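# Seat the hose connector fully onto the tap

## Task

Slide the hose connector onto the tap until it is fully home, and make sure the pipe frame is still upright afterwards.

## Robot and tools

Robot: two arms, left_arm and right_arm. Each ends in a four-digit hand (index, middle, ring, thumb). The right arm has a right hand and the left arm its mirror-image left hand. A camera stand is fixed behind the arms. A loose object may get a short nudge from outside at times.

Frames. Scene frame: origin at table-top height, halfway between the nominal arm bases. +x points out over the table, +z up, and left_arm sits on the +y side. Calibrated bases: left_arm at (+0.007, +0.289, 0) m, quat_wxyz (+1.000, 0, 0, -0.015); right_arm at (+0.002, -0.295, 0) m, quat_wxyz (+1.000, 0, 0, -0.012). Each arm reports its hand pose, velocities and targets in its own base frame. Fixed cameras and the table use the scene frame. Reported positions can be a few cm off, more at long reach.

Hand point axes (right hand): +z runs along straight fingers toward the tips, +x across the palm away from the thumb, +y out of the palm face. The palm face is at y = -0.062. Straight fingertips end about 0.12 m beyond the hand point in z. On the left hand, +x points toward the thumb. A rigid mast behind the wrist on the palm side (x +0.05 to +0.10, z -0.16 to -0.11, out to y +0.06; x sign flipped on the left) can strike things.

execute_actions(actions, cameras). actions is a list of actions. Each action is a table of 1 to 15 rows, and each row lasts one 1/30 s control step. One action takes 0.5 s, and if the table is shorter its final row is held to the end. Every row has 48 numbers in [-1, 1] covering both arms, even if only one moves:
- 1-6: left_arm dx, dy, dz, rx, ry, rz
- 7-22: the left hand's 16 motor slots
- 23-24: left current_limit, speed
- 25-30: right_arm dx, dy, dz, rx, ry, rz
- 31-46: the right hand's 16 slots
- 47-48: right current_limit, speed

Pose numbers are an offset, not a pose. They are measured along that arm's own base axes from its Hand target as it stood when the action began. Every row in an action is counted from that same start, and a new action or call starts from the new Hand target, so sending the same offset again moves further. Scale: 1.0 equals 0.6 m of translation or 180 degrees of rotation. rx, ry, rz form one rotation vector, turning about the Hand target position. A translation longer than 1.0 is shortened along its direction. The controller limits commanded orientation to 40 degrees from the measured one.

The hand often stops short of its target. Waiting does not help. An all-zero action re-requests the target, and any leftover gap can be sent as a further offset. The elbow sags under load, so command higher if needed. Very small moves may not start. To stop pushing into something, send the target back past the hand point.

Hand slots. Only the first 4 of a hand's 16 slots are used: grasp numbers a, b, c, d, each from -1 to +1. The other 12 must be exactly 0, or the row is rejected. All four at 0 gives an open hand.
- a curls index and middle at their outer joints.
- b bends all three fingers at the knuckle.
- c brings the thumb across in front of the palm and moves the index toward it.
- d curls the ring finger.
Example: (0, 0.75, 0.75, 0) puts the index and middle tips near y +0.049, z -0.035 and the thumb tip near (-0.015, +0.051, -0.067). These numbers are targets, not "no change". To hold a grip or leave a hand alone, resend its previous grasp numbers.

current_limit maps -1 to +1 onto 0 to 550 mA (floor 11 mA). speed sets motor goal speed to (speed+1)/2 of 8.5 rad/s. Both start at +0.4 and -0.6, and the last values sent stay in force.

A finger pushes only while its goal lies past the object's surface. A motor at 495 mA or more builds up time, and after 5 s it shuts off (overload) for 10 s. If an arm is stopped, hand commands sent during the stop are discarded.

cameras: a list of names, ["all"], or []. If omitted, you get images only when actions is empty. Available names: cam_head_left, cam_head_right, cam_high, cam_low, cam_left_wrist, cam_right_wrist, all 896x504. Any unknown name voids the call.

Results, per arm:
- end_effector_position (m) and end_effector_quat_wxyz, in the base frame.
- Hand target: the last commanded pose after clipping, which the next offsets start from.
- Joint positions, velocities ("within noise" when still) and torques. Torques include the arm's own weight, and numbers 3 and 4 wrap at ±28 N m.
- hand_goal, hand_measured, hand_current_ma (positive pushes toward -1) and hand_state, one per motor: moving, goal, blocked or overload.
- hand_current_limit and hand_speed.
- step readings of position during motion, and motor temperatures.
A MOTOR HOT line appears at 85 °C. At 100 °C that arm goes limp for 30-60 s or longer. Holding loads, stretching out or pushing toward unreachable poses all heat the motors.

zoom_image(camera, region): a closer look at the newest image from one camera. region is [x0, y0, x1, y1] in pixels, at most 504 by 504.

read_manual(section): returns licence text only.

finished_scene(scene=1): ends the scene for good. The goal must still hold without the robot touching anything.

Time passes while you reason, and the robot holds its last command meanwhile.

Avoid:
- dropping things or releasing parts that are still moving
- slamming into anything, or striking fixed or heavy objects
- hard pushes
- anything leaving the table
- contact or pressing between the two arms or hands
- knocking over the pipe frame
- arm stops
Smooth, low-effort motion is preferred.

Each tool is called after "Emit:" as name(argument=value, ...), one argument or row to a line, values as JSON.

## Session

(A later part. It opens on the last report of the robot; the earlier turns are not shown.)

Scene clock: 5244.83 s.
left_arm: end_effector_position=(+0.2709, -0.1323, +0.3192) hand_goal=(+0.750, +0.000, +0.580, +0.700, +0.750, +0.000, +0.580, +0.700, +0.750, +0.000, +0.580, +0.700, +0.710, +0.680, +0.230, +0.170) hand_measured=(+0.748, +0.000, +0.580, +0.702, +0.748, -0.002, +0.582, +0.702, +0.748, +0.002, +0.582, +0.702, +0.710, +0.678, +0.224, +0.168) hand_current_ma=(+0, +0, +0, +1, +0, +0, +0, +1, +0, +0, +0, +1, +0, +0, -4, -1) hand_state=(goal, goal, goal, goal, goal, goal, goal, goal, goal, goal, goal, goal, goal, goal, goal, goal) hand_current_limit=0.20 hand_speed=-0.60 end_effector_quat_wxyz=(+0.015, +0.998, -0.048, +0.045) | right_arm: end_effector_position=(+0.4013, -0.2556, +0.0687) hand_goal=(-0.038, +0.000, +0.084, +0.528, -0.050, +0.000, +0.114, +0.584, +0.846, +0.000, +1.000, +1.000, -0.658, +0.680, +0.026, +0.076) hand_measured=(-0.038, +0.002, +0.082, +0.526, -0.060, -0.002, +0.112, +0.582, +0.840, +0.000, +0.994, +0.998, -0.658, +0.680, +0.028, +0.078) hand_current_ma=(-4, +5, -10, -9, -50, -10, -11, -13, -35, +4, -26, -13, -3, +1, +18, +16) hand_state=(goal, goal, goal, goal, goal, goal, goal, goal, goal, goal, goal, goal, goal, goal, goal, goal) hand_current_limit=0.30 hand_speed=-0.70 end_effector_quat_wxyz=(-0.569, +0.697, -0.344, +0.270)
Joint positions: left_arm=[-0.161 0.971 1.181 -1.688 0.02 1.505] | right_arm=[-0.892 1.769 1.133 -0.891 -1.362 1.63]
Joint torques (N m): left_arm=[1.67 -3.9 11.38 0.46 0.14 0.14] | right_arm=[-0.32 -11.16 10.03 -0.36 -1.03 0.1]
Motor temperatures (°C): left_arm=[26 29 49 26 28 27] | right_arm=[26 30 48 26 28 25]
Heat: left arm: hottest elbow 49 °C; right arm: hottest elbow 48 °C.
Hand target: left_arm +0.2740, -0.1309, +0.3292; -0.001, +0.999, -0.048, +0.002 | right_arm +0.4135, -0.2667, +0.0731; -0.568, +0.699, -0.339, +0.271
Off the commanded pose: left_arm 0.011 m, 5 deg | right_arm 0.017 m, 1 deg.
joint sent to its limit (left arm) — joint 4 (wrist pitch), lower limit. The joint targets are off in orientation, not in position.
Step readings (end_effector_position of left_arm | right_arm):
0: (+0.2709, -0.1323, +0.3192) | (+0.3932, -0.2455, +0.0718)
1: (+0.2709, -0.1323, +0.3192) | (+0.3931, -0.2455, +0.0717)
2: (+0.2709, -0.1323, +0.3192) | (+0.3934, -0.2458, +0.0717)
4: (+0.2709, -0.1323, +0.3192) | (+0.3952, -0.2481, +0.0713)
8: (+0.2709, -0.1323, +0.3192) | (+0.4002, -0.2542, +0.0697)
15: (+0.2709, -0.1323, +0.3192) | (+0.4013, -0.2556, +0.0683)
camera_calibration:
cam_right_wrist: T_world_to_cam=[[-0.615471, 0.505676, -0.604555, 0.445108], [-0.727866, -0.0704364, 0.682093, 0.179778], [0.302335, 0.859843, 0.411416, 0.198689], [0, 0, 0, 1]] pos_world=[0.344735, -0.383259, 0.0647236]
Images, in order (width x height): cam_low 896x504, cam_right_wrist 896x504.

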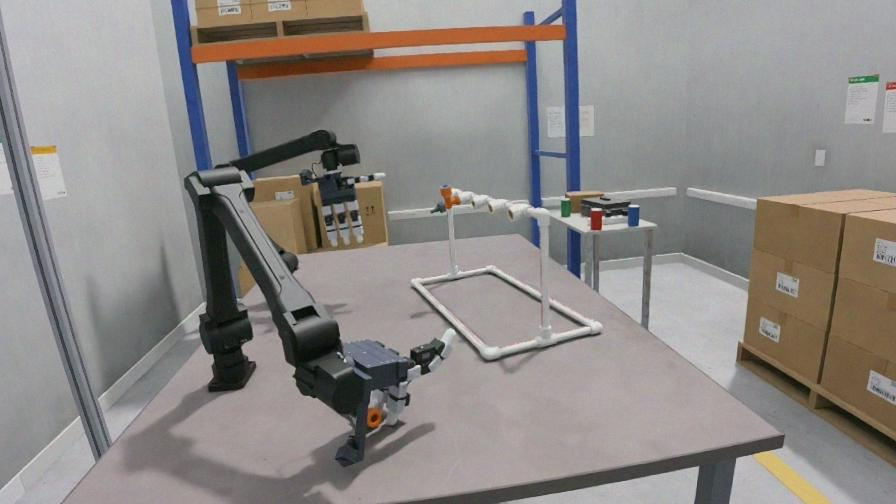

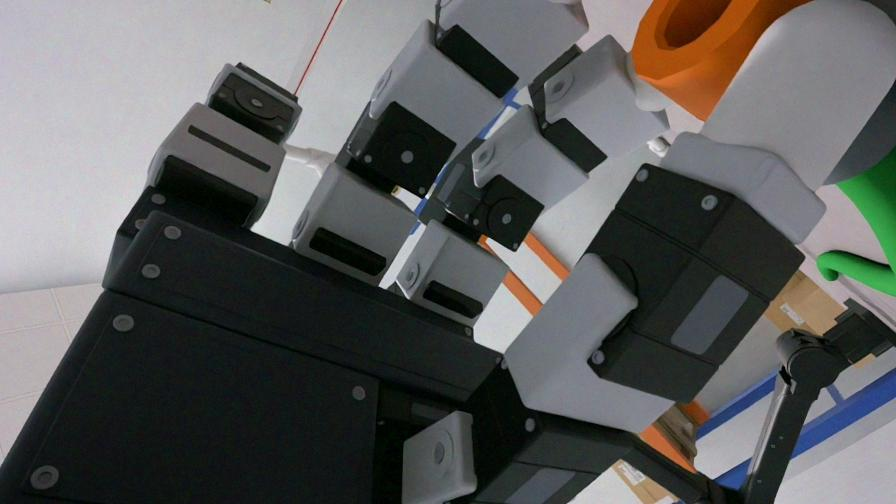

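Emit:
execute_actions(
  actions=[
    [[0,0,0,0,0,0,0,0,0,0,0,0,0,0,0,0,0,0,0,0,0,0,0.2,-0.6,-0.054,0.063,-0.002,0,0,0,0.25,0.33,0.82,-0.8,0,0,0,0,0,0,0,0,0,0,0,0,0.3,-0.7]],
  ],
  cameras=["cam_low","cam_right_wrist"],
)

Emit:
zoom_image(
  camera="cam_low",
  region=[320, 370, 420, 455],
)

Scene clock: 5319.97 s.
left_arm: end_effector_position=(+0.2709, -0.1323, +0.3192) hand_goal=(+0.750, +0.000, +0.580, +0.700, +0.750, +0.000, +0.580, +0.700, +0.750, +0.000, +0.580, +0.700, +0.710, +0.680, +0.230, +0.170) hand_measured=(+0.748, +0.000, +0.580, +0.702, +0.748, -0.002, +0.582, +0.702, +0.748, +0.002, +0.582, +0.702, +0.710, +0.678, +0.224, +0.168) hand_current_ma=(+0, +0, +0, +1, +0, +0, +0, +1, +0, +0, +0, +1, +0, +0, -4, -1) hand_state=(goal, goal, goal, goal, goal, goal, goal, goal, goal, goal, goal, goal, goal, goal, goal, goal) hand_current_limit=0.20 hand_speed=-0.60 end_effector_quat_wxyz=(+0.015, +0.998, -0.048, +0.045) | right_arm: end_effector_position=(+0.3812, -0.2304, +0.0661) hand_goal=(-0.038, +0.000, +0.084, +0.528, -0.050, +0.000, +0.114, +0.584, +0.846, +0.000, +1.000, +1.000, -0.658, +0.680, +0.026, +0.076) hand_measured=(-0.040, +0.002, +0.082, +0.526, -0.058, -0.004, +0.112, +0.582, +0.838, +0.000, +0.994, +0.998, -0.662, +0.680, +0.030, +0.078) hand_current_ma=(-7, +4, -10, -9, -46, -15, -11, -13, -39, +4, -26, -13, -15, -1, +19, +16) hand_state=(goal, goal, goal, goal, goal, goal, goal, goal, goal, goal, goal, goal, goal, goal, goal, goal) hand_current_limit=0.30 hand_speed=-0.70 end_effector_quat_wxyz=(-0.572, +0.695, -0.346, +0.264)
Joint positions: left_arm=[-0.161 0.971 1.181 -1.688 0.02 1.505] | right_arm=[-0.892 1.715 1.045 -0.891 -1.364 1.611]
Joint torques (N m): left_arm=[1.26 -4.19 11.29 0.46 0.17 0.15] | right_arm=[-0.56 -13.33 5.6 0.27 -0.98 0]
Heat: left arm: hottest elbow 49 °C; right arm: hottest elbow 51 °C.
Hand target: left_arm +0.2740, -0.1309, +0.3292; -0.001, +0.999, -0.048, +0.002 | right_arm +0.3811, -0.2290, +0.0719; -0.568, +0.699, -0.339, +0.271
Off the commanded pose: left_arm 0.011 m, 5 deg | right_arm 0.006 m, 1 deg.
joint sent to its limit (left arm) — joint 4 (wrist pitch), lower limit. The joint targets are off in orientation, not in position.
Step readings (end_effector_position of left_arm | right_arm):
0: (+0.2709, -0.1323, +0.3192) | (+0.4014, -0.2557, +0.0688)
1: (+0.2709, -0.1323, +0.3192) | (+0.4014, -0.2557, +0.0688)
2: (+0.2709, -0.1323, +0.3192) | (+0.4013, -0.2556, +0.0687)
4: (+0.2709, -0.1323, +0.3192) | (+0.3987, -0.2524, +0.0671)
8: (+0.2709, -0.1323, +0.3192) | (+0.3877, -0.2384, +0.0662)
15: (+0.2709, -0.1323, +0.3192) | (+0.3812, -0.2304, +0.0661)
camera_calibration:
cam_right_wrist: T_world_to_cam=[[-0.622391, 0.511067, -0.592824, 0.42156], [-0.721954, -0.0822748, 0.687033, 0.163389], [0.302345, 0.855594, 0.420174, 0.18261], [0, 0, 0, 1]] pos_world=[0.325123, -0.358242, 0.0609289]
Images, in order (width x height): cam_low 896x504, cam_right_wrist 896x504.

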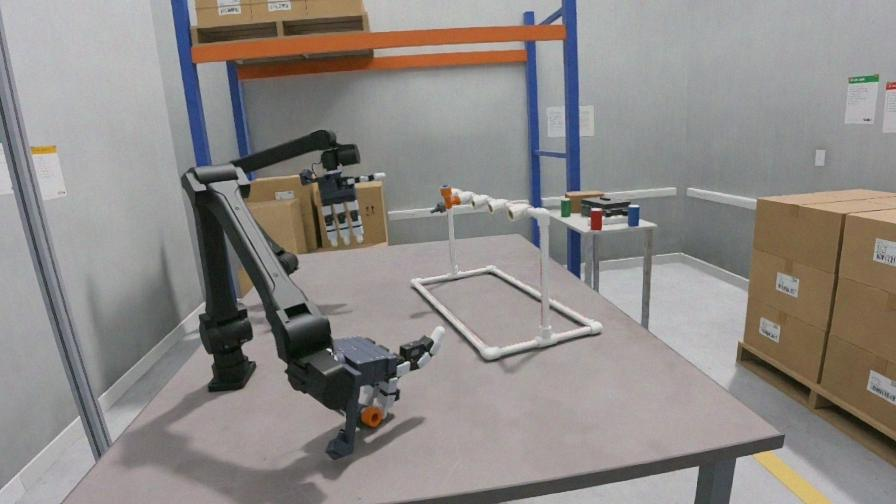

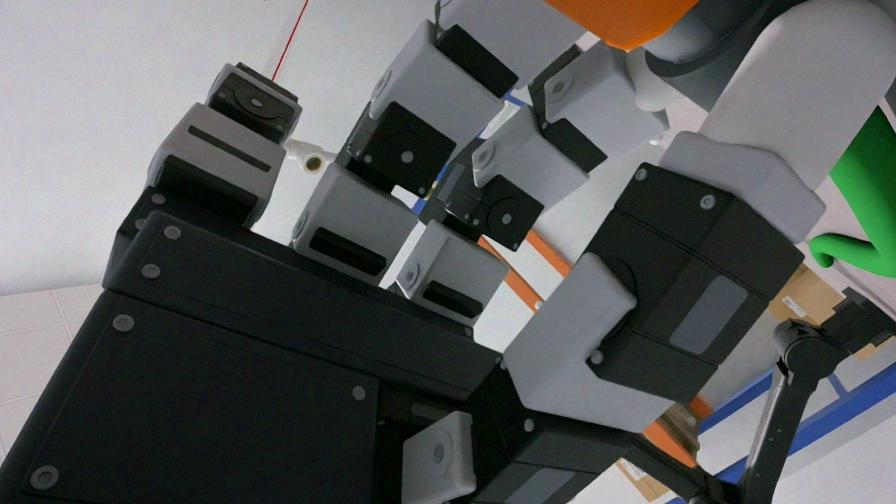

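Scaled by 5.040.

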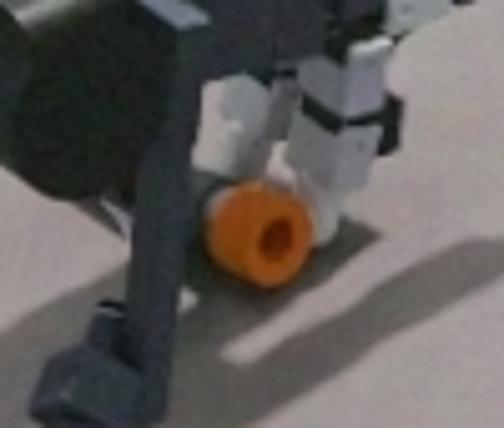

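Emit:
execute_actions(
  actions=[
    [[0,0,0,0,0,0,0,0,0,0,0,0,0,0,0,0,0,0,0,0,0,0,0.2,-0.6,0,0,0,0,0,0,0.25,0.42,0.83,-0.8,0,0,0,0,0,0,0,0,0,0,0,0,0.3,-0.7]],
    [[0,0,0,0,0,0,0,0,0,0,0,0,0,0,0,0,0,0,0,0,0,0,0.2,-0.6,0,0,0,0,0,0,0.25,0.55,0.83,-0.8,0,0,0,0,0,0,0,0,0,0,0,0,0.4,-0.7]],
  ],
  cameras=["cam_low","cam_right_wrist","cam_high"],
)

Emit:
zoom_image(
  camera="cam_low",
  region=[320, 370, 420, 455],
)

Scene clock: 5347.07 s.
left_arm: end_effector_position=(+0.2709, -0.1323, +0.3192) hand_goal=(+0.750, +0.000, +0.580, +0.700, +0.750, +0.000, +0.580, +0.700, +0.750, +0.000, +0.580, +0.700, +0.710, +0.680, +0.230, +0.170) hand_measured=(+0.748, +0.000, +0.580, +0.702, +0.748, -0.002, +0.582, +0.702, +0.748, +0.002, +0.582, +0.702, +0.710, +0.678, +0.224, +0.168) hand_current_ma=(+0, +0, +0, +1, +0, +0, +0, +1, +0, +0, +0, +1, +0, +0, -4, -1) hand_state=(goal, goal, goal, goal, goal, goal, goal, goal, goal, goal, goal, goal, goal, goal, goal, goal) hand_current_limit=0.20 hand_speed=-0.60 end_effector_quat_wxyz=(+0.015, +0.998, -0.048, +0.045) | right_arm: end_effector_position=(+0.3813, -0.2305, +0.0669) hand_goal=(-0.338, +0.000, +0.144, +0.572, -0.434, +0.000, +0.070, +0.586, +0.518, +0.000, +1.000, +1.000, -0.676, +0.680, +0.022, +0.118) hand_measured=(-0.188, +0.006, +0.160, +0.578, -0.142, -0.010, +0.104, +0.594, +0.512, +0.000, +0.994, +0.998, -0.666, +0.682, +0.054, +0.134) hand_current_ma=(+385, +22, +82, +32, +385, -44, +170, +36, -32, +4, -26, -13, +53, +13, +210, +107) hand_state=(blocked, goal, goal, goal, blocked, goal, blocked, goal, goal, goal, goal, goal, goal, goal, blocked, goal) hand_current_limit=0.40 hand_speed=-0.70 end_effector_quat_wxyz=(-0.572, +0.695, -0.346, +0.264)
Joint positions: left_arm=[-0.161 0.971 1.181 -1.688 0.02 1.505] | right_arm=[-0.892 1.713 1.045 -0.891 -1.364 1.611]
Joint torques (N m): left_arm=[1.67 -4.19 11.29 0.46 0.15 0.14] | right_arm=[-0.5 -13.16 5.6 0.25 -0.95 0.01]
Heat: left arm: hottest elbow 49 °C; right arm: hottest elbow 46 °C.
Hand target: left_arm +0.2740, -0.1309, +0.3292; -0.001, +0.999, -0.048, +0.002 | right_arm +0.3811, -0.2290, +0.0720; -0.568, +0.699, -0.339, +0.271
Off the commanded pose: left_arm 0.011 m, 5 deg | right_arm 0.005 m, 1 deg.
joint sent to its limit (left arm) — joint 4 (wrist pitch), lower limit. The joint targets are off in orientation, not in position.
Step readings (end_effector_position of left_arm | right_arm):
0: (+0.2709, -0.1323, +0.3192) | (+0.3812, -0.2304, +0.0661)
1: (+0.2709, -0.1323, +0.3192) | (+0.3812, -0.2304, +0.0661)
2: (+0.2709, -0.1323, +0.3192) | (+0.3812, -0.2304, +0.0661)
4: (+0.2709, -0.1323, +0.3192) | (+0.3812, -0.2304, +0.0661)
8: (+0.2709, -0.1323, +0.3192) | (+0.3812, -0.2305, +0.0665)
15: (+0.2709, -0.1323, +0.3192) | (+0.3812, -0.2305, +0.0665)
16: (+0.2709, -0.1323, +0.3192) | (+0.3812, -0.2305, +0.0665)
17: (+0.2709, -0.1323, +0.3192) | (+0.3813, -0.2305, +0.0666)
19: (+0.2709, -0.1323, +0.3192) | (+0.3813, -0.2305, +0.0667)
23: (+0.2709, -0.1323, +0.3192) | (+0.3813, -0.2305, +0.0669)
30: (+0.2709, -0.1323, +0.3192) | (+0.3813, -0.2305, +0.0669)
camera_calibration:
cam_right_wrist: T_world_to_cam=[[-0.621513, 0.510265, -0.594434, 0.421735], [-0.722964, -0.0813345, 0.686081, 0.163562], [0.301735, 0.856163, 0.419454, 0.182736], [0, 0, 0, 1]] pos_world=[0.325226, -0.358345, 0.0618275]
Images, in order (width x height): cam_high 896x504, cam_low 896x504, cam_right_wrist 896x504.

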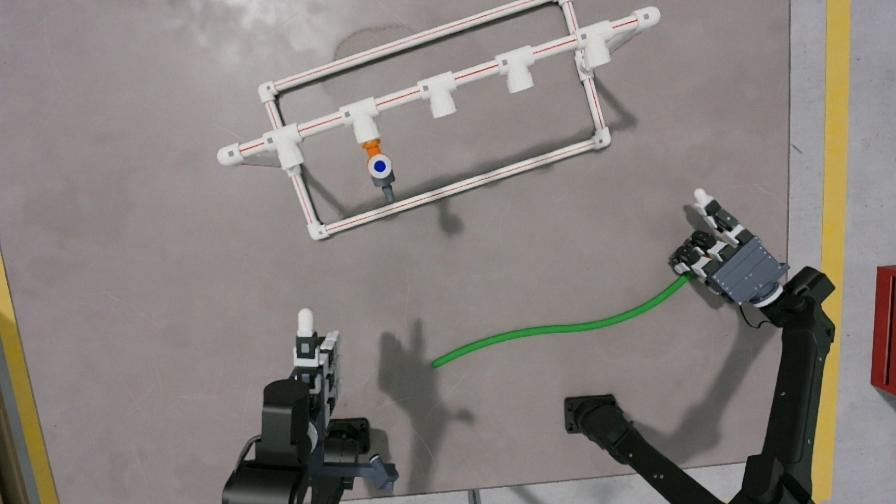

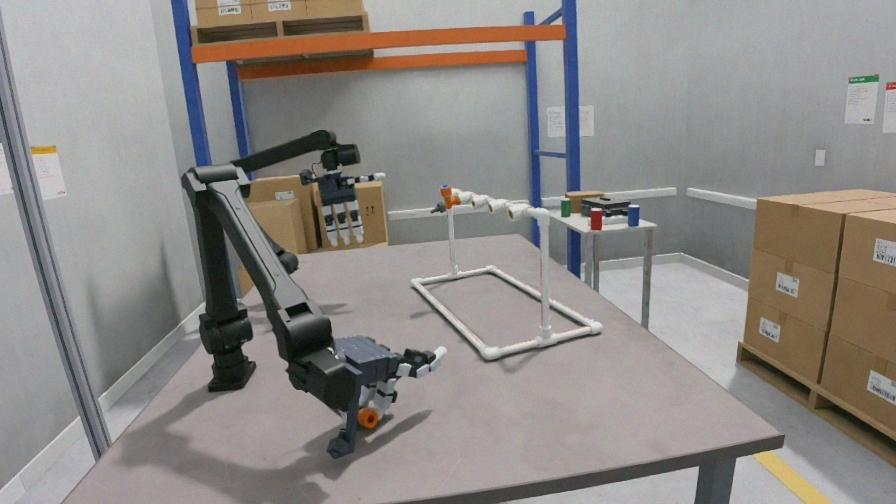

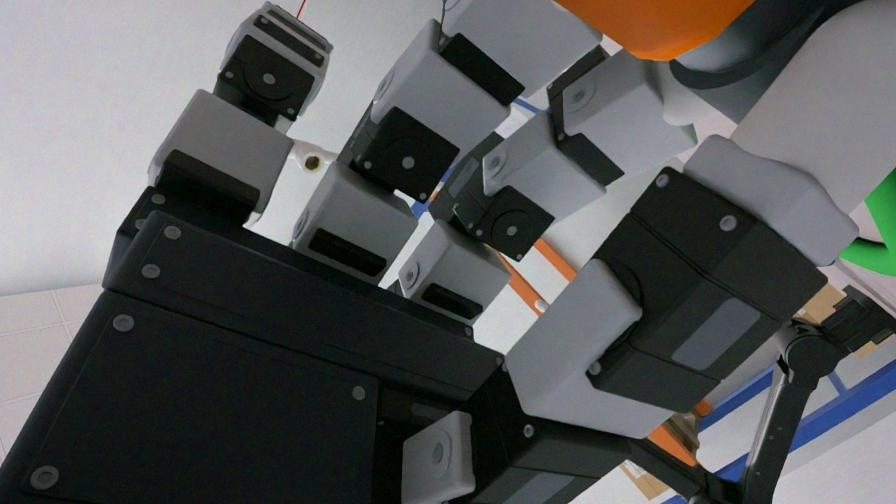

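Scaled by 5.040.

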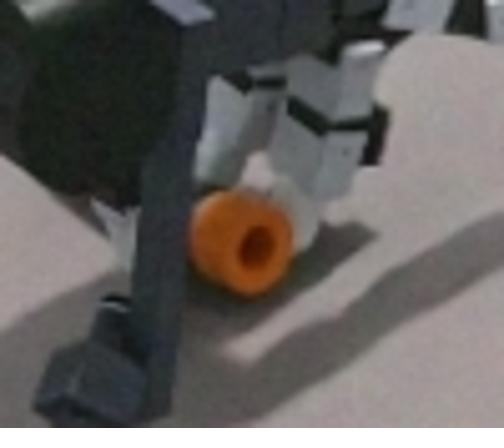

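Emit:
execute_actions(
  actions=[
    [[0,0,0,0,0,0,0,0,0,0,0,0,0,0,0,0,0,0,0,0,0,0,0.2,-0.6,0,0,0,0,0,0,0.25,0.62,0.84,-0.8,0,0,0,0,0,0,0,0,0,0,0,0,0.5,-0.7]],
    [[0,0,0,0,0,0,0,0,0,0,0,0,0,0,0,0,0,0,0,0,0,0,0.2,-0.6,0,0,0.04,0,0,0,0.25,0.62,0.84,-0.8,0,0,0,0,0,0,0,0,0,0,0,0,0.5,-0.7]],
  ],
  cameras=["cam_low","cam_right_wrist"],
)

Emit:
zoom_image(
  camera="cam_low",
  region=[320, 350, 420, 455],
)

Scene clock: 5362.83 s.
left_arm: end_effector_position=(+0.2709, -0.1323, +0.3192) hand_goal=(+0.750, +0.000, +0.580, +0.700, +0.750, +0.000, +0.580, +0.700, +0.750, +0.000, +0.580, +0.700, +0.710, +0.680, +0.230, +0.170) hand_measured=(+0.748, +0.000, +0.580, +0.702, +0.748, -0.002, +0.582, +0.702, +0.748, +0.002, +0.582, +0.702, +0.710, +0.678, +0.224, +0.168) hand_current_ma=(+0, +0, +0, +1, +0, +0, +0, +1, +0, +0, +0, +1, +0, +0, -4, -1) hand_state=(goal, goal, goal, goal, goal, goal, goal, goal, goal, goal, goal, goal, goal, goal, goal, goal) hand_current_limit=0.20 hand_speed=-0.60 end_effector_quat_wxyz=(+0.015, +0.998, -0.048, +0.045) | right_arm: end_effector_position=(+0.3778, -0.2266, +0.0843) hand_goal=(-0.436, +0.000, +0.160, +0.586, -0.558, +0.000, +0.056, +0.590, +0.416, +0.000, +1.000, +1.000, -0.692, +0.680, +0.020, +0.130) hand_measured=(-0.254, +0.018, +0.182, +0.596, -0.158, -0.020, +0.096, +0.598, +0.410, +0.000, +0.994, +0.998, -0.678, +0.682, +0.060, +0.150) hand_current_ma=(+412, +74, +103, +46, +412, -83, +200, +38, -32, +4, -26, -13, +65, +15, +254, +134) hand_state=(blocked, goal, blocked, goal, blocked, goal, blocked, goal, goal, goal, goal, goal, goal, goal, blocked, blocked) hand_current_limit=0.50 hand_speed=-0.70 end_effector_quat_wxyz=(-0.571, +0.696, -0.345, +0.265)
Joint positions: left_arm=[-0.161 0.971 1.181 -1.688 0.02 1.505] | right_arm=[-0.892 1.671 1.045 -0.931 -1.361 1.611]
Joint torques (N m): left_arm=[1.32 -4.01 11.29 0.47 0.17 0.14] | right_arm=[-0.5 -12.75 7.49 -0.44 -1.03 0.07]
Heat: left arm: hottest elbow 49 °C; right arm: hottest elbow 45 °C.
Hand target: left_arm +0.2740, -0.1309, +0.3292; -0.001, +0.999, -0.048, +0.002 | right_arm +0.3811, -0.2290, +0.0960; -0.568, +0.699, -0.339, +0.271
Off the commanded pose: left_arm 0.011 m, 5 deg | right_arm 0.012 m, 1 deg.
joint sent to its limit (left arm) — joint 4 (wrist pitch), lower limit. The joint targets are off in orientation, not in position.
Step readings (end_effector_position of left_arm | right_arm):
0: (+0.2709, -0.1323, +0.3192) | (+0.3813, -0.2305, +0.0669)
1: (+0.2709, -0.1323, +0.3192) | (+0.3813, -0.2305, +0.0669)
2: (+0.2709, -0.1323, +0.3192) | (+0.3813, -0.2305, +0.0669)
4: (+0.2709, -0.1323, +0.3192) | (+0.3813, -0.2305, +0.0669)
8: (+0.2709, -0.1323, +0.3192) | (+0.3813, -0.2305, +0.0669)
15: (+0.2709, -0.1323, +0.3192) | (+0.3813, -0.2305, +0.0669)
16: (+0.2709, -0.1323, +0.3192) | (+0.3813, -0.2305, +0.0669)
17: (+0.2709, -0.1323, +0.3192) | (+0.3813, -0.2305, +0.0672)
19: (+0.2709, -0.1323, +0.3192) | (+0.3805, -0.2300, +0.0690)
23: (+0.2709, -0.1323, +0.3192) | (+0.3792, -0.2285, +0.0774)
30: (+0.2709, -0.1323, +0.3192) | (+0.3781, -0.2271, +0.0842)
camera_calibration:
cam_right_wrist: T_world_to_cam=[[-0.621438, 0.507702, -0.596702, 0.427463], [-0.723028, -0.0783165, 0.686365, 0.150134], [0.301737, 0.857966, 0.415752, 0.173883], [0, 0, 0, 1]] pos_world=[0.321726, -0.354452, 0.0797293]
Images, in order (width x height): cam_low 896x504, cam_right_wrist 896x504.

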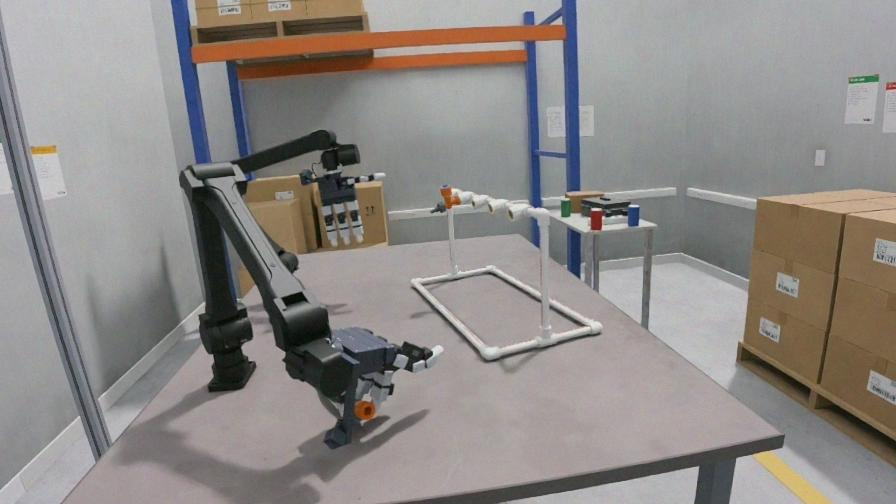

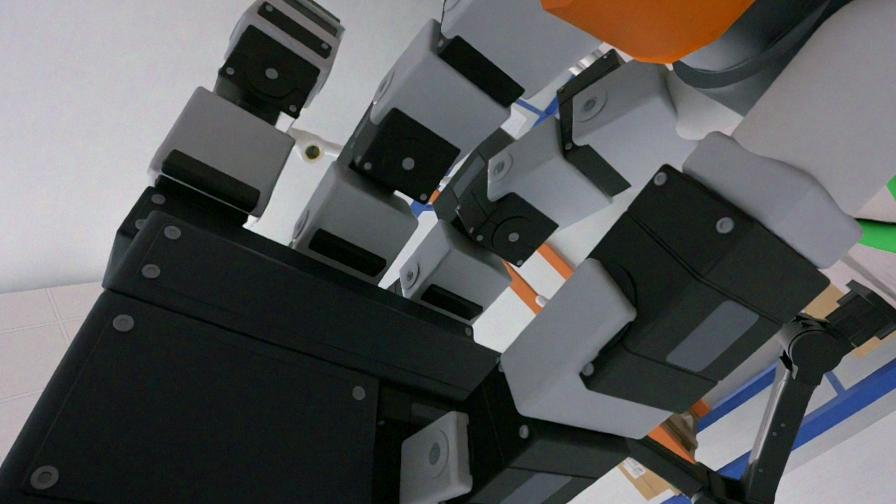

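Scaled by 4.800.

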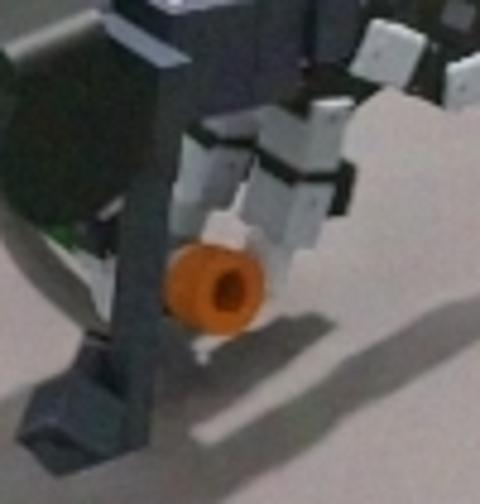

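Emit:
execute_actions(
  actions=[
    [[0,0,0,0,0,0,0,0,0,0,0,0,0,0,0,0,0,0,0,0,0,0,0.2,-0.6,0,0,0.13,0,0,0,0.25,0.62,0.84,-0.8,0,0,0,0,0,0,0,0,0,0,0,0,0.5,-0.7]],
    [[0,0,0,0,0,0,0,0,0,0,0,0,0,0,0,0,0,0,0,0,0,0,0.2,-0.6,0.033,0.093,0.05,0,0,0.04,0.25,0.62,0.84,-0.8,0,0,0,0,0,0,0,0,0,0,0,0,0.5,-0.7]],
  ],
  cameras=["cam_low","cam_high","cam_right_wrist"],
)

Emit:
zoom_image(
  camera="cam_low",
  region=[320, 290, 440, 410],
)

Scene clock: 5411.87 s.
left_arm: end_effector_position=(+0.2709, -0.1323, +0.3192) hand_goal=(+0.750, +0.000, +0.580, +0.700, +0.750, +0.000, +0.580, +0.700, +0.750, +0.000, +0.580, +0.700, +0.710, +0.680, +0.230, +0.170) hand_measured=(+0.748, +0.000, +0.580, +0.702, +0.748, -0.002, +0.582, +0.702, +0.748, +0.002, +0.582, +0.702, +0.710, +0.678, +0.224, +0.168) hand_current_ma=(+0, +0, +0, +1, +0, +0, +0, +1, +0, +0, +0, +1, +0, +0, -4, -1) hand_state=(goal, goal, goal, goal, goal, goal, goal, goal, goal, goal, goal, goal, goal, goal, goal, goal) hand_current_limit=0.20 hand_speed=-0.60 end_effector_quat_wxyz=(+0.015, +0.998, -0.048, +0.045) | right_arm: end_effector_position=(+0.3888, -0.1587, +0.1781) hand_goal=(-0.436, +0.000, +0.160, +0.586, -0.558, +0.000, +0.056, +0.590, +0.416, +0.000, +1.000, +1.000, -0.692, +0.680, +0.020, +0.130) hand_measured=(-0.430, +0.002, +0.166, +0.590, -0.188, -0.010, +0.092, +0.600, +0.408, +0.000, +0.994, +0.998, -0.686, +0.680, +0.060, +0.152) hand_current_ma=(+29, +10, +25, +15, +413, -44, +178, +48, -37, +4, -26, -13, +35, +0, +259, +143) hand_state=(goal, goal, goal, goal, blocked, goal, blocked, goal, goal, goal, goal, goal, goal, goal, blocked, blocked) hand_current_limit=0.50 hand_speed=-0.70 end_effector_quat_wxyz=(-0.594, +0.711, -0.315, +0.208)
Joint positions: left_arm=[-0.161 0.971 1.181 -1.688 0.02 1.505] | right_arm=[-0.758 1.516 1.131 -1.205 -1.361 1.632]
Joint torques (N m): left_arm=[1.61 -4.13 11.26 0.42 0.17 0.14] | right_arm=[-1.08 -11.52 11.59 -0.42 -0.99 -0.04]
Heat: left arm: hottest elbow 49 °C; right arm: hottest elbow 45 °C.
Hand target: left_arm +0.2740, -0.1309, +0.3292; -0.001, +0.999, -0.048, +0.002 | right_arm +0.4009, -0.1733, +0.2038; -0.584, +0.719, -0.295, +0.235
Off the commanded pose: left_arm 0.011 m, 5 deg | right_arm 0.032 m, 4 deg.
joint sent to its limit (left arm) — joint 4 (wrist pitch), lower limit. The joint targets are off in orientation, not in position.
Step readings (end_effector_position of left_arm | right_arm):
0: (+0.2709, -0.1323, +0.3192) | (+0.3778, -0.2266, +0.0843)
1: (+0.2709, -0.1323, +0.3192) | (+0.3776, -0.2265, +0.0843)
2: (+0.2709, -0.1323, +0.3192) | (+0.3765, -0.2251, +0.0855)
4: (+0.2709, -0.1323, +0.3192) | (+0.3724, -0.2204, +0.0929)
8: (+0.2709, -0.1323, +0.3192) | (+0.3671, -0.2137, +0.1230)
15: (+0.2709, -0.1323, +0.3192) | (+0.3722, -0.2195, +0.1583)
16: (+0.2709, -0.1323, +0.3192) | (+0.3718, -0.2191, +0.1588)
17: (+0.2709, -0.1323, +0.3192) | (+0.3721, -0.2157, +0.1593)
19: (+0.2709, -0.1323, +0.3192) | (+0.3722, -0.2063, +0.1602)
23: (+0.2709, -0.1323, +0.3192) | (+0.3803, -0.1751, +0.1661)
30: (+0.2709, -0.1323, +0.3192) | (+0.3885, -0.1584, +0.1770)
camera_calibration:
cam_right_wrist: T_world_to_cam=[[-0.7045, 0.443659, -0.553937, 0.470328], [-0.679633, -0.196949, 0.706619, 0.059782], [0.2044, 0.874287, 0.440276, 0.109317], [0, 0, 0, 1]] pos_world=[0.349632, -0.292466, 0.17016]
Images, in order (width x height): cam_high 896x504, cam_low 896x504, cam_right_wrist 896x504.

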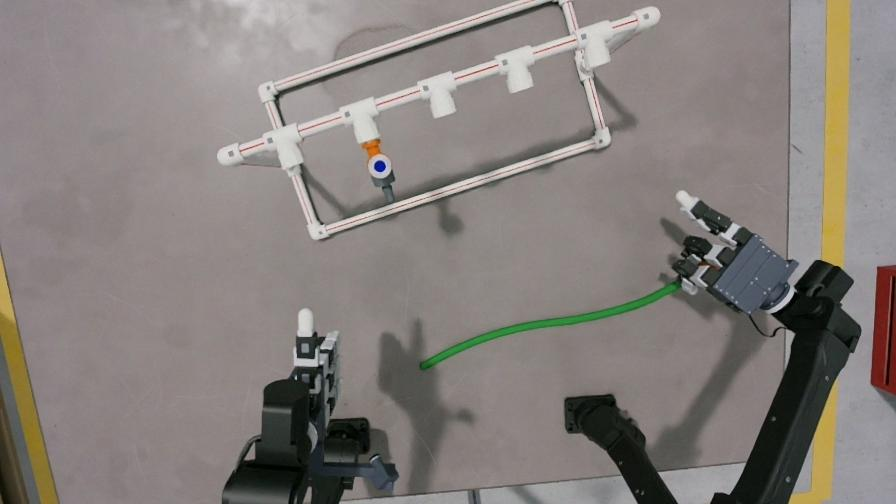

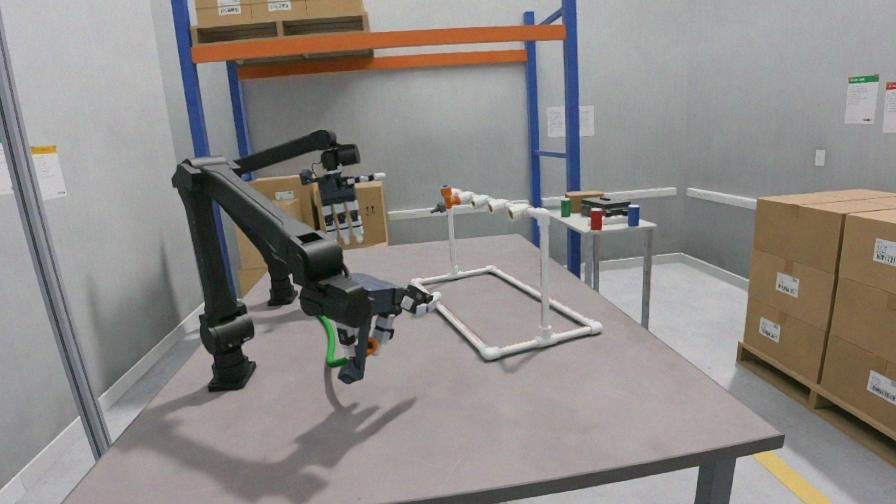

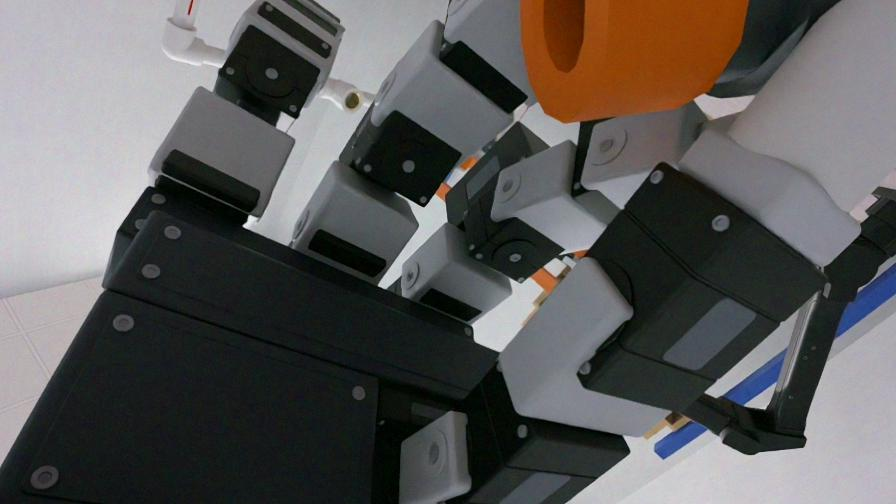

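Scaled by 4.200.

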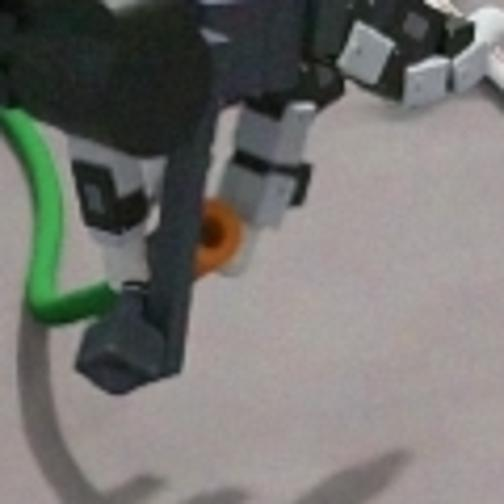

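Emit:
execute_actions(
  actions=[
    [[0,0,0,0,0,0,0,0,0,0,0,0,0,0,0,0,0,0,0,0,0,0,0.2,-0.6,0,0,-0.09,0,0,0,0.25,0.62,0.84,-0.8,0,0,0,0,0,0,0,0,0,0,0,0,0.5,-0.7]],
    [[0,0,0,0,0,0,0,0,0,0,0,0,0,0,0,0,0,0,0,0,0,0,0.2,-0.6,0,0,-0.07,0,0,0,0.25,0.62,0.84,-0.8,0,0,0,0,0,0,0,0,0,0,0,0,0.5,-0.7]],
  ],
  cameras=["cam_low","cam_high","cam_right_wrist"],
)

Emit:
zoom_image(
  camera="cam_low",
  region=[310, 310, 430, 430],
)

Scene clock: 5421.23 s.
left_arm: end_effector_position=(+0.2709, -0.1323, +0.3192) hand_goal=(+0.750, +0.000, +0.580, +0.700, +0.750, +0.000, +0.580, +0.700, +0.750, +0.000, +0.580, +0.700, +0.710, +0.680, +0.230, +0.170) hand_measured=(+0.748, +0.000, +0.580, +0.702, +0.748, -0.002, +0.582, +0.702, +0.748, +0.002, +0.582, +0.702, +0.710, +0.678, +0.224, +0.168) hand_current_ma=(+0, +0, +0, +1, +0, +0, +0, +1, +0, +0, +0, +1, +0, +0, -4, -1) hand_state=(goal, goal, goal, goal, goal, goal, goal, goal, goal, goal, goal, goal, goal, goal, goal, goal) hand_current_limit=0.20 hand_speed=-0.60 end_effector_quat_wxyz=(+0.015, +0.998, -0.048, +0.045) | right_arm: end_effector_position=(+0.4005, -0.1700, +0.1111) hand_goal=(-0.436, +0.000, +0.160, +0.586, -0.558, +0.000, +0.056, +0.590, +0.416, +0.000, +1.000, +1.000, -0.692, +0.680, +0.020, +0.130) hand_measured=(-0.446, +0.004, +0.154, +0.584, -0.192, -0.010, +0.092, +0.600, +0.408, +0.000, +0.994, +0.998, -0.686, +0.680, +0.060, +0.152) hand_current_ma=(-51, +21, -33, -12, +413, -42, +178, +48, -37, +4, -26, -13, +33, +2, +259, +143) hand_state=(goal, goal, goal, goal, blocked, goal, blocked, goal, goal, goal, goal, goal, goal, goal, blocked, blocked) hand_current_limit=0.50 hand_speed=-0.70 end_effector_quat_wxyz=(-0.584, +0.721, -0.292, +0.233)
Joint positions: left_arm=[-0.161 0.971 1.181 -1.688 0.02 1.505] | right_arm=[-0.758 1.608 1.05 -0.984 -1.361 1.606]
Joint torques (N m): left_arm=[1.08 -4.07 11.32 0.46 0.14 0.17] | right_arm=[-1.32 -10.4 6.79 0.46 -1.03 0.08]
Heat: left arm: hottest elbow 49 °C; right arm: hottest elbow 45 °C.
Hand target: left_arm +0.2740, -0.1309, +0.3292; -0.001, +0.999, -0.048, +0.002 | right_arm +0.4009, -0.1733, +0.1078; -0.584, +0.719, -0.295, +0.235
Off the commanded pose: left_arm 0.011 m, 5 deg | right_arm 0.005 m, 0 deg.
joint sent to its limit (left arm) — joint 4 (wrist pitch), lower limit. The joint targets are off in orientation, not in position.
Step readings (end_effector_position of left_arm | right_arm):
0: (+0.2709, -0.1323, +0.3192) | (+0.3889, -0.1587, +0.1781)
1: (+0.2709, -0.1323, +0.3192) | (+0.3889, -0.1587, +0.1780)
2: (+0.2709, -0.1323, +0.3192) | (+0.3893, -0.1591, +0.1779)
4: (+0.2709, -0.1323, +0.3192) | (+0.3925, -0.1623, +0.1769)
8: (+0.2709, -0.1323, +0.3192) | (+0.3991, -0.1686, +0.1703)
15: (+0.2709, -0.1323, +0.3192) | (+0.3999, -0.1693, +0.1567)
16: (+0.2709, -0.1323, +0.3192) | (+0.4001, -0.1695, +0.1562)
17: (+0.2709, -0.1323, +0.3192) | (+0.4004, -0.1698, +0.1549)
19: (+0.2709, -0.1323, +0.3192) | (+0.4012, -0.1705, +0.1488)
23: (+0.2709, -0.1323, +0.3192) | (+0.3997, -0.1691, +0.1279)
30: (+0.2709, -0.1323, +0.3192) | (+0.3996, -0.1692, +0.1112)
camera_calibration:
cam_right_wrist: T_world_to_cam=[[-0.676083, 0.41044, -0.611923, 0.435879], [-0.715193, -0.165788, 0.67898, 0.135412], [0.177231, 0.89669, 0.40563, 0.164834], [0, 0, 0, 1]] pos_world=[0.362323, -0.304257, 0.107921]
Images, in order (width x height): cam_high 896x504, cam_low 896x504, cam_right_wrist 896x504.

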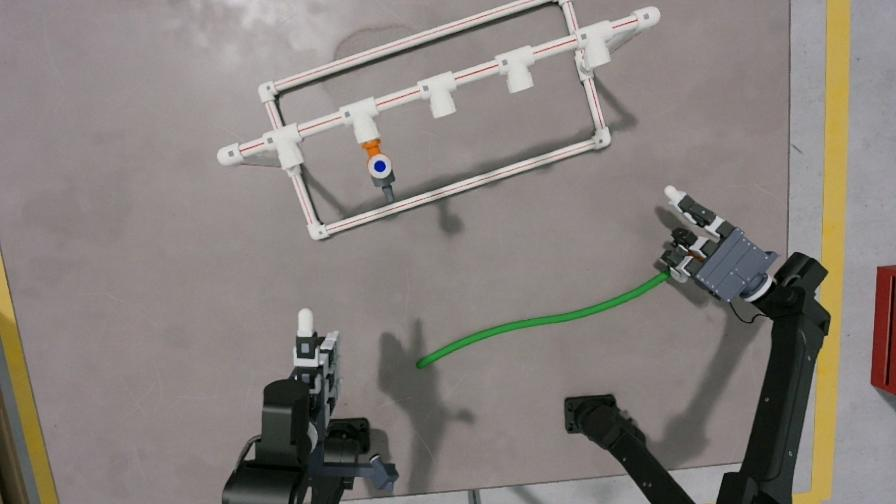

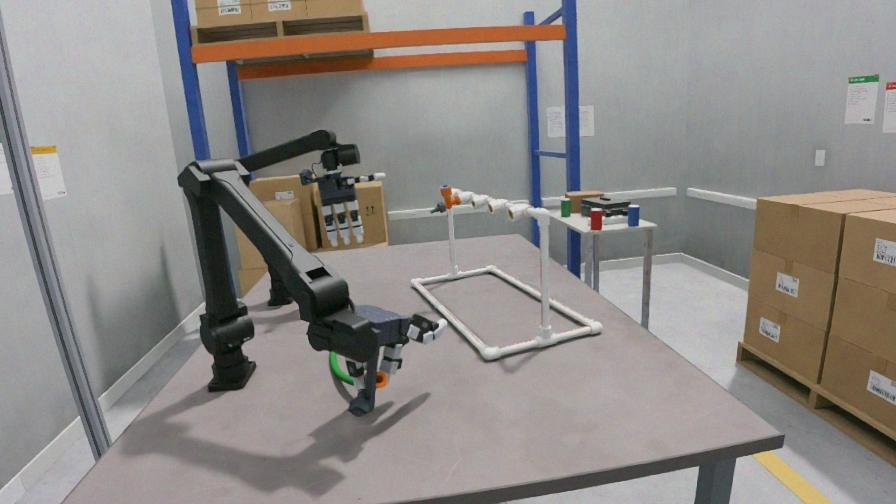

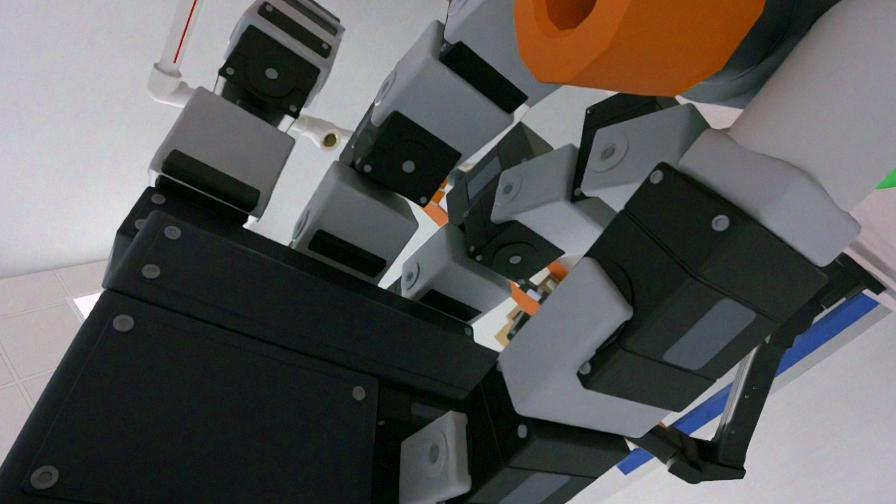

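Scaled by 4.200.

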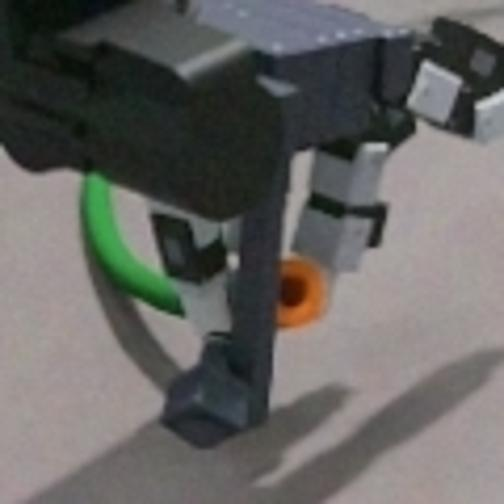

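Emit:
execute_actions(
  actions=[
    [[0,0,0,0,0,0,0,0,0,0,0,0,0,0,0,0,0,0,0,0,0,0,0.2,-0.6,0,0,-0.055,0,0,0,0.25,0.62,0.84,-0.8,0,0,0,0,0,0,0,0,0,0,0,0,0.5,-0.7]],
    [[0,0,0,0,0,0,0,0,0,0,0,0,0,0,0,0,0,0,0,0,0,0,0.2,-0.6,0,0,-0.008,0,0,0,0.25,0.45,0.83,-0.8,0,0,0,0,0,0,0,0,0,0,0,0,0.4,-0.8]],
  ],
  cameras=["cam_low","cam_high","cam_right_wrist"],
)

Emit:
zoom_image(
  camera="cam_low",
  region=[320, 340, 420, 440],
)

Scene clock: 5433.17 s.
left_arm: end_effector_position=(+0.2709, -0.1323, +0.3192) hand_goal=(+0.750, +0.000, +0.580, +0.700, +0.750, +0.000, +0.580, +0.700, +0.750, +0.000, +0.580, +0.700, +0.710, +0.680, +0.230, +0.170) hand_measured=(+0.748, +0.000, +0.580, +0.702, +0.748, -0.002, +0.582, +0.702, +0.748, +0.002, +0.582, +0.702, +0.710, +0.678, +0.224, +0.168) hand_current_ma=(+0, +0, +0, +1, +0, +0, +0, +1, +0, +0, +0, +1, +0, +0, -4, -1) hand_state=(goal, goal, goal, goal, goal, goal, goal, goal, goal, goal, goal, goal, goal, goal, goal, goal) hand_current_limit=0.20 hand_speed=-0.60 end_effector_quat_wxyz=(+0.015, +0.998, -0.048, +0.045) | right_arm: end_effector_position=(+0.4032, -0.1724, +0.0806) hand_goal=(-0.202, +0.000, +0.114, +0.552, -0.260, +0.000, +0.090, +0.586, +0.668, +0.000, +1.000, +1.000, -0.676, +0.680, +0.022, +0.098) hand_measured=(-0.388, +0.012, +0.094, +0.544, -0.192, -0.010, +0.118, +0.602, +0.648, +0.000, +0.994, +0.998, -0.682, +0.680, +0.058, +0.120) hand_current_ma=(-385, +53, -96, -41, +361, -42, +136, +77, -103, +4, -26, -13, -26, +2, +233, +145) hand_state=(blocked, goal, goal, goal, blocked, goal, blocked, goal, goal, goal, goal, goal, goal, goal, blocked, blocked) hand_current_limit=0.40 hand_speed=-0.80 end_effector_quat_wxyz=(-0.582, +0.722, -0.287, +0.239)
Joint positions: left_arm=[-0.161 0.971 1.181 -1.688 0.02 1.505] | right_arm=[-0.758 1.655 1.015 -0.881 -1.361 1.611]
Joint torques (N m): left_arm=[1.44 -3.96 11.22 0.47 0.18 0.11] | right_arm=[-1.08 -9.82 5.89 0.54 -1.04 0.08]
Heat: left arm: hottest elbow 49 °C; right arm: hottest elbow 45 °C.
Hand target: left_arm +0.2740, -0.1309, +0.3292; -0.001, +0.999, -0.048, +0.002 | right_arm +0.4009, -0.1733, +0.0702; -0.584, +0.719, -0.295, +0.235
Off the commanded pose: left_arm 0.011 m, 5 deg | right_arm 0.011 m, 1 deg.
joint sent to its limit (left arm) — joint 4 (wrist pitch), lower limit. The joint targets are off in orientation, not in position.
Step readings (end_effector_position of left_arm | right_arm):
0: (+0.2709, -0.1323, +0.3192) | (+0.4005, -0.1700, +0.1111)
1: (+0.2709, -0.1323, +0.3192) | (+0.4006, -0.1701, +0.1111)
2: (+0.2709, -0.1323, +0.3192) | (+0.4009, -0.1704, +0.1104)
4: (+0.2709, -0.1323, +0.3192) | (+0.4017, -0.1711, +0.1067)
8: (+0.2709, -0.1323, +0.3192) | (+0.4014, -0.1708, +0.0926)
15: (+0.2709, -0.1323, +0.3192) | (+0.4009, -0.1703, +0.0808)
16: (+0.2709, -0.1323, +0.3192) | (+0.4011, -0.1705, +0.0808)
17: (+0.2709, -0.1323, +0.3192) | (+0.4014, -0.1708, +0.0808)
19: (+0.2709, -0.1323, +0.3192) | (+0.4021, -0.1714, +0.0807)
23: (+0.2709, -0.1323, +0.3192) | (+0.4028, -0.1721, +0.0806)
30: (+0.2709, -0.1323, +0.3192) | (+0.4032, -0.1724, +0.0806)
camera_calibration:
cam_right_wrist: T_world_to_cam=[[-0.66822, 0.40443, -0.624434, 0.416787], [-0.723514, -0.157831, 0.672025, 0.162871], [0.173232, 0.900847, 0.398076, 0.18185], [0, 0, 0, 1]] pos_world=[0.364842, -0.306674, 0.0784125]
Images, in order (width x height): cam_high 896x504, cam_low 896x504, cam_right_wrist 896x504.

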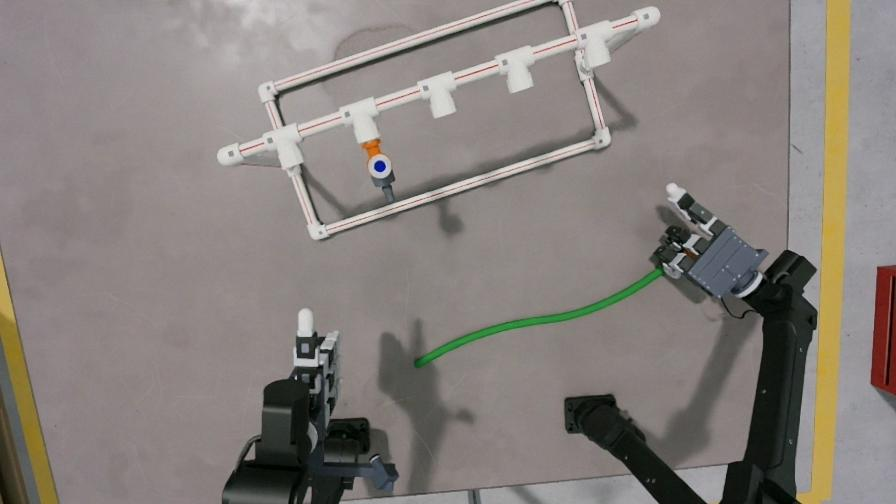

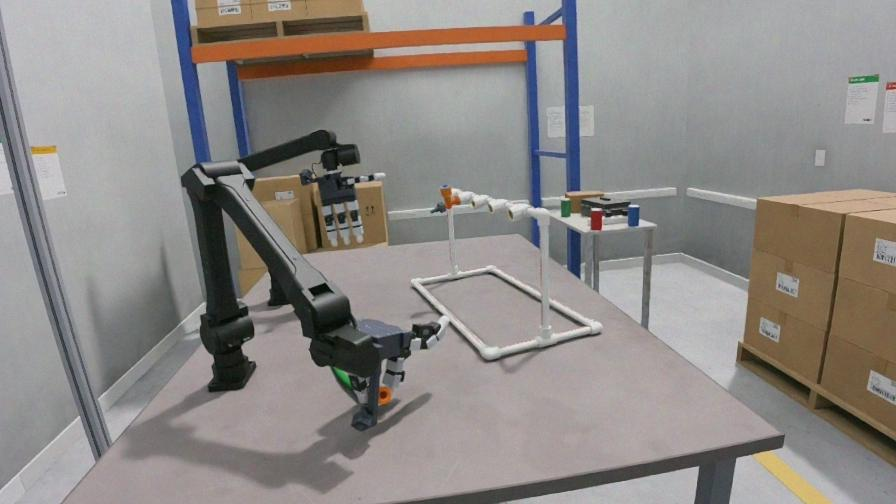

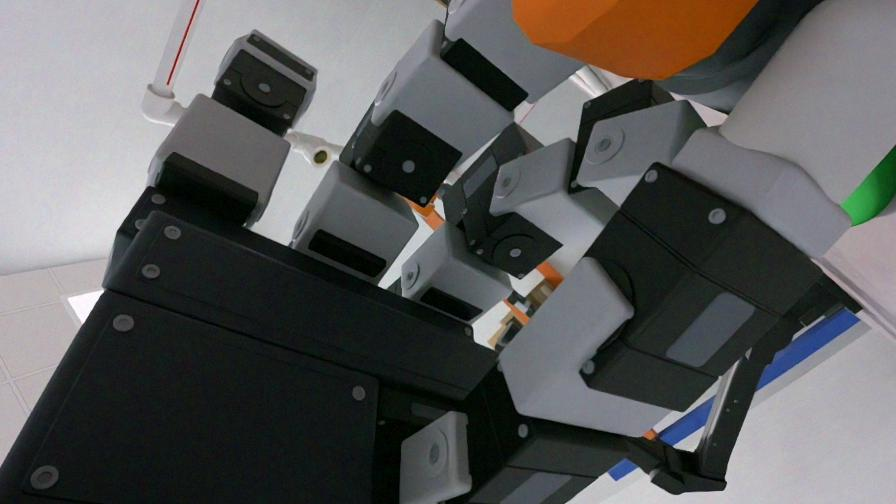

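Scaled by 5.040.

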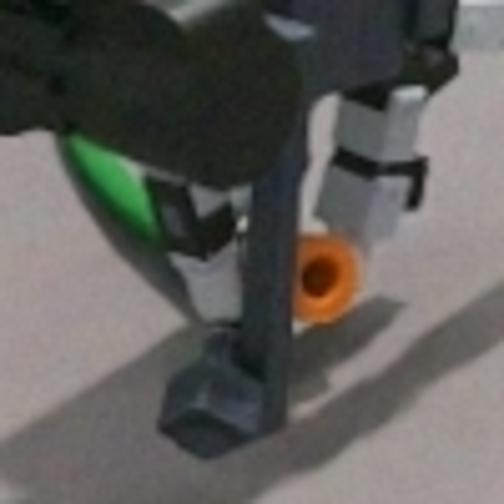

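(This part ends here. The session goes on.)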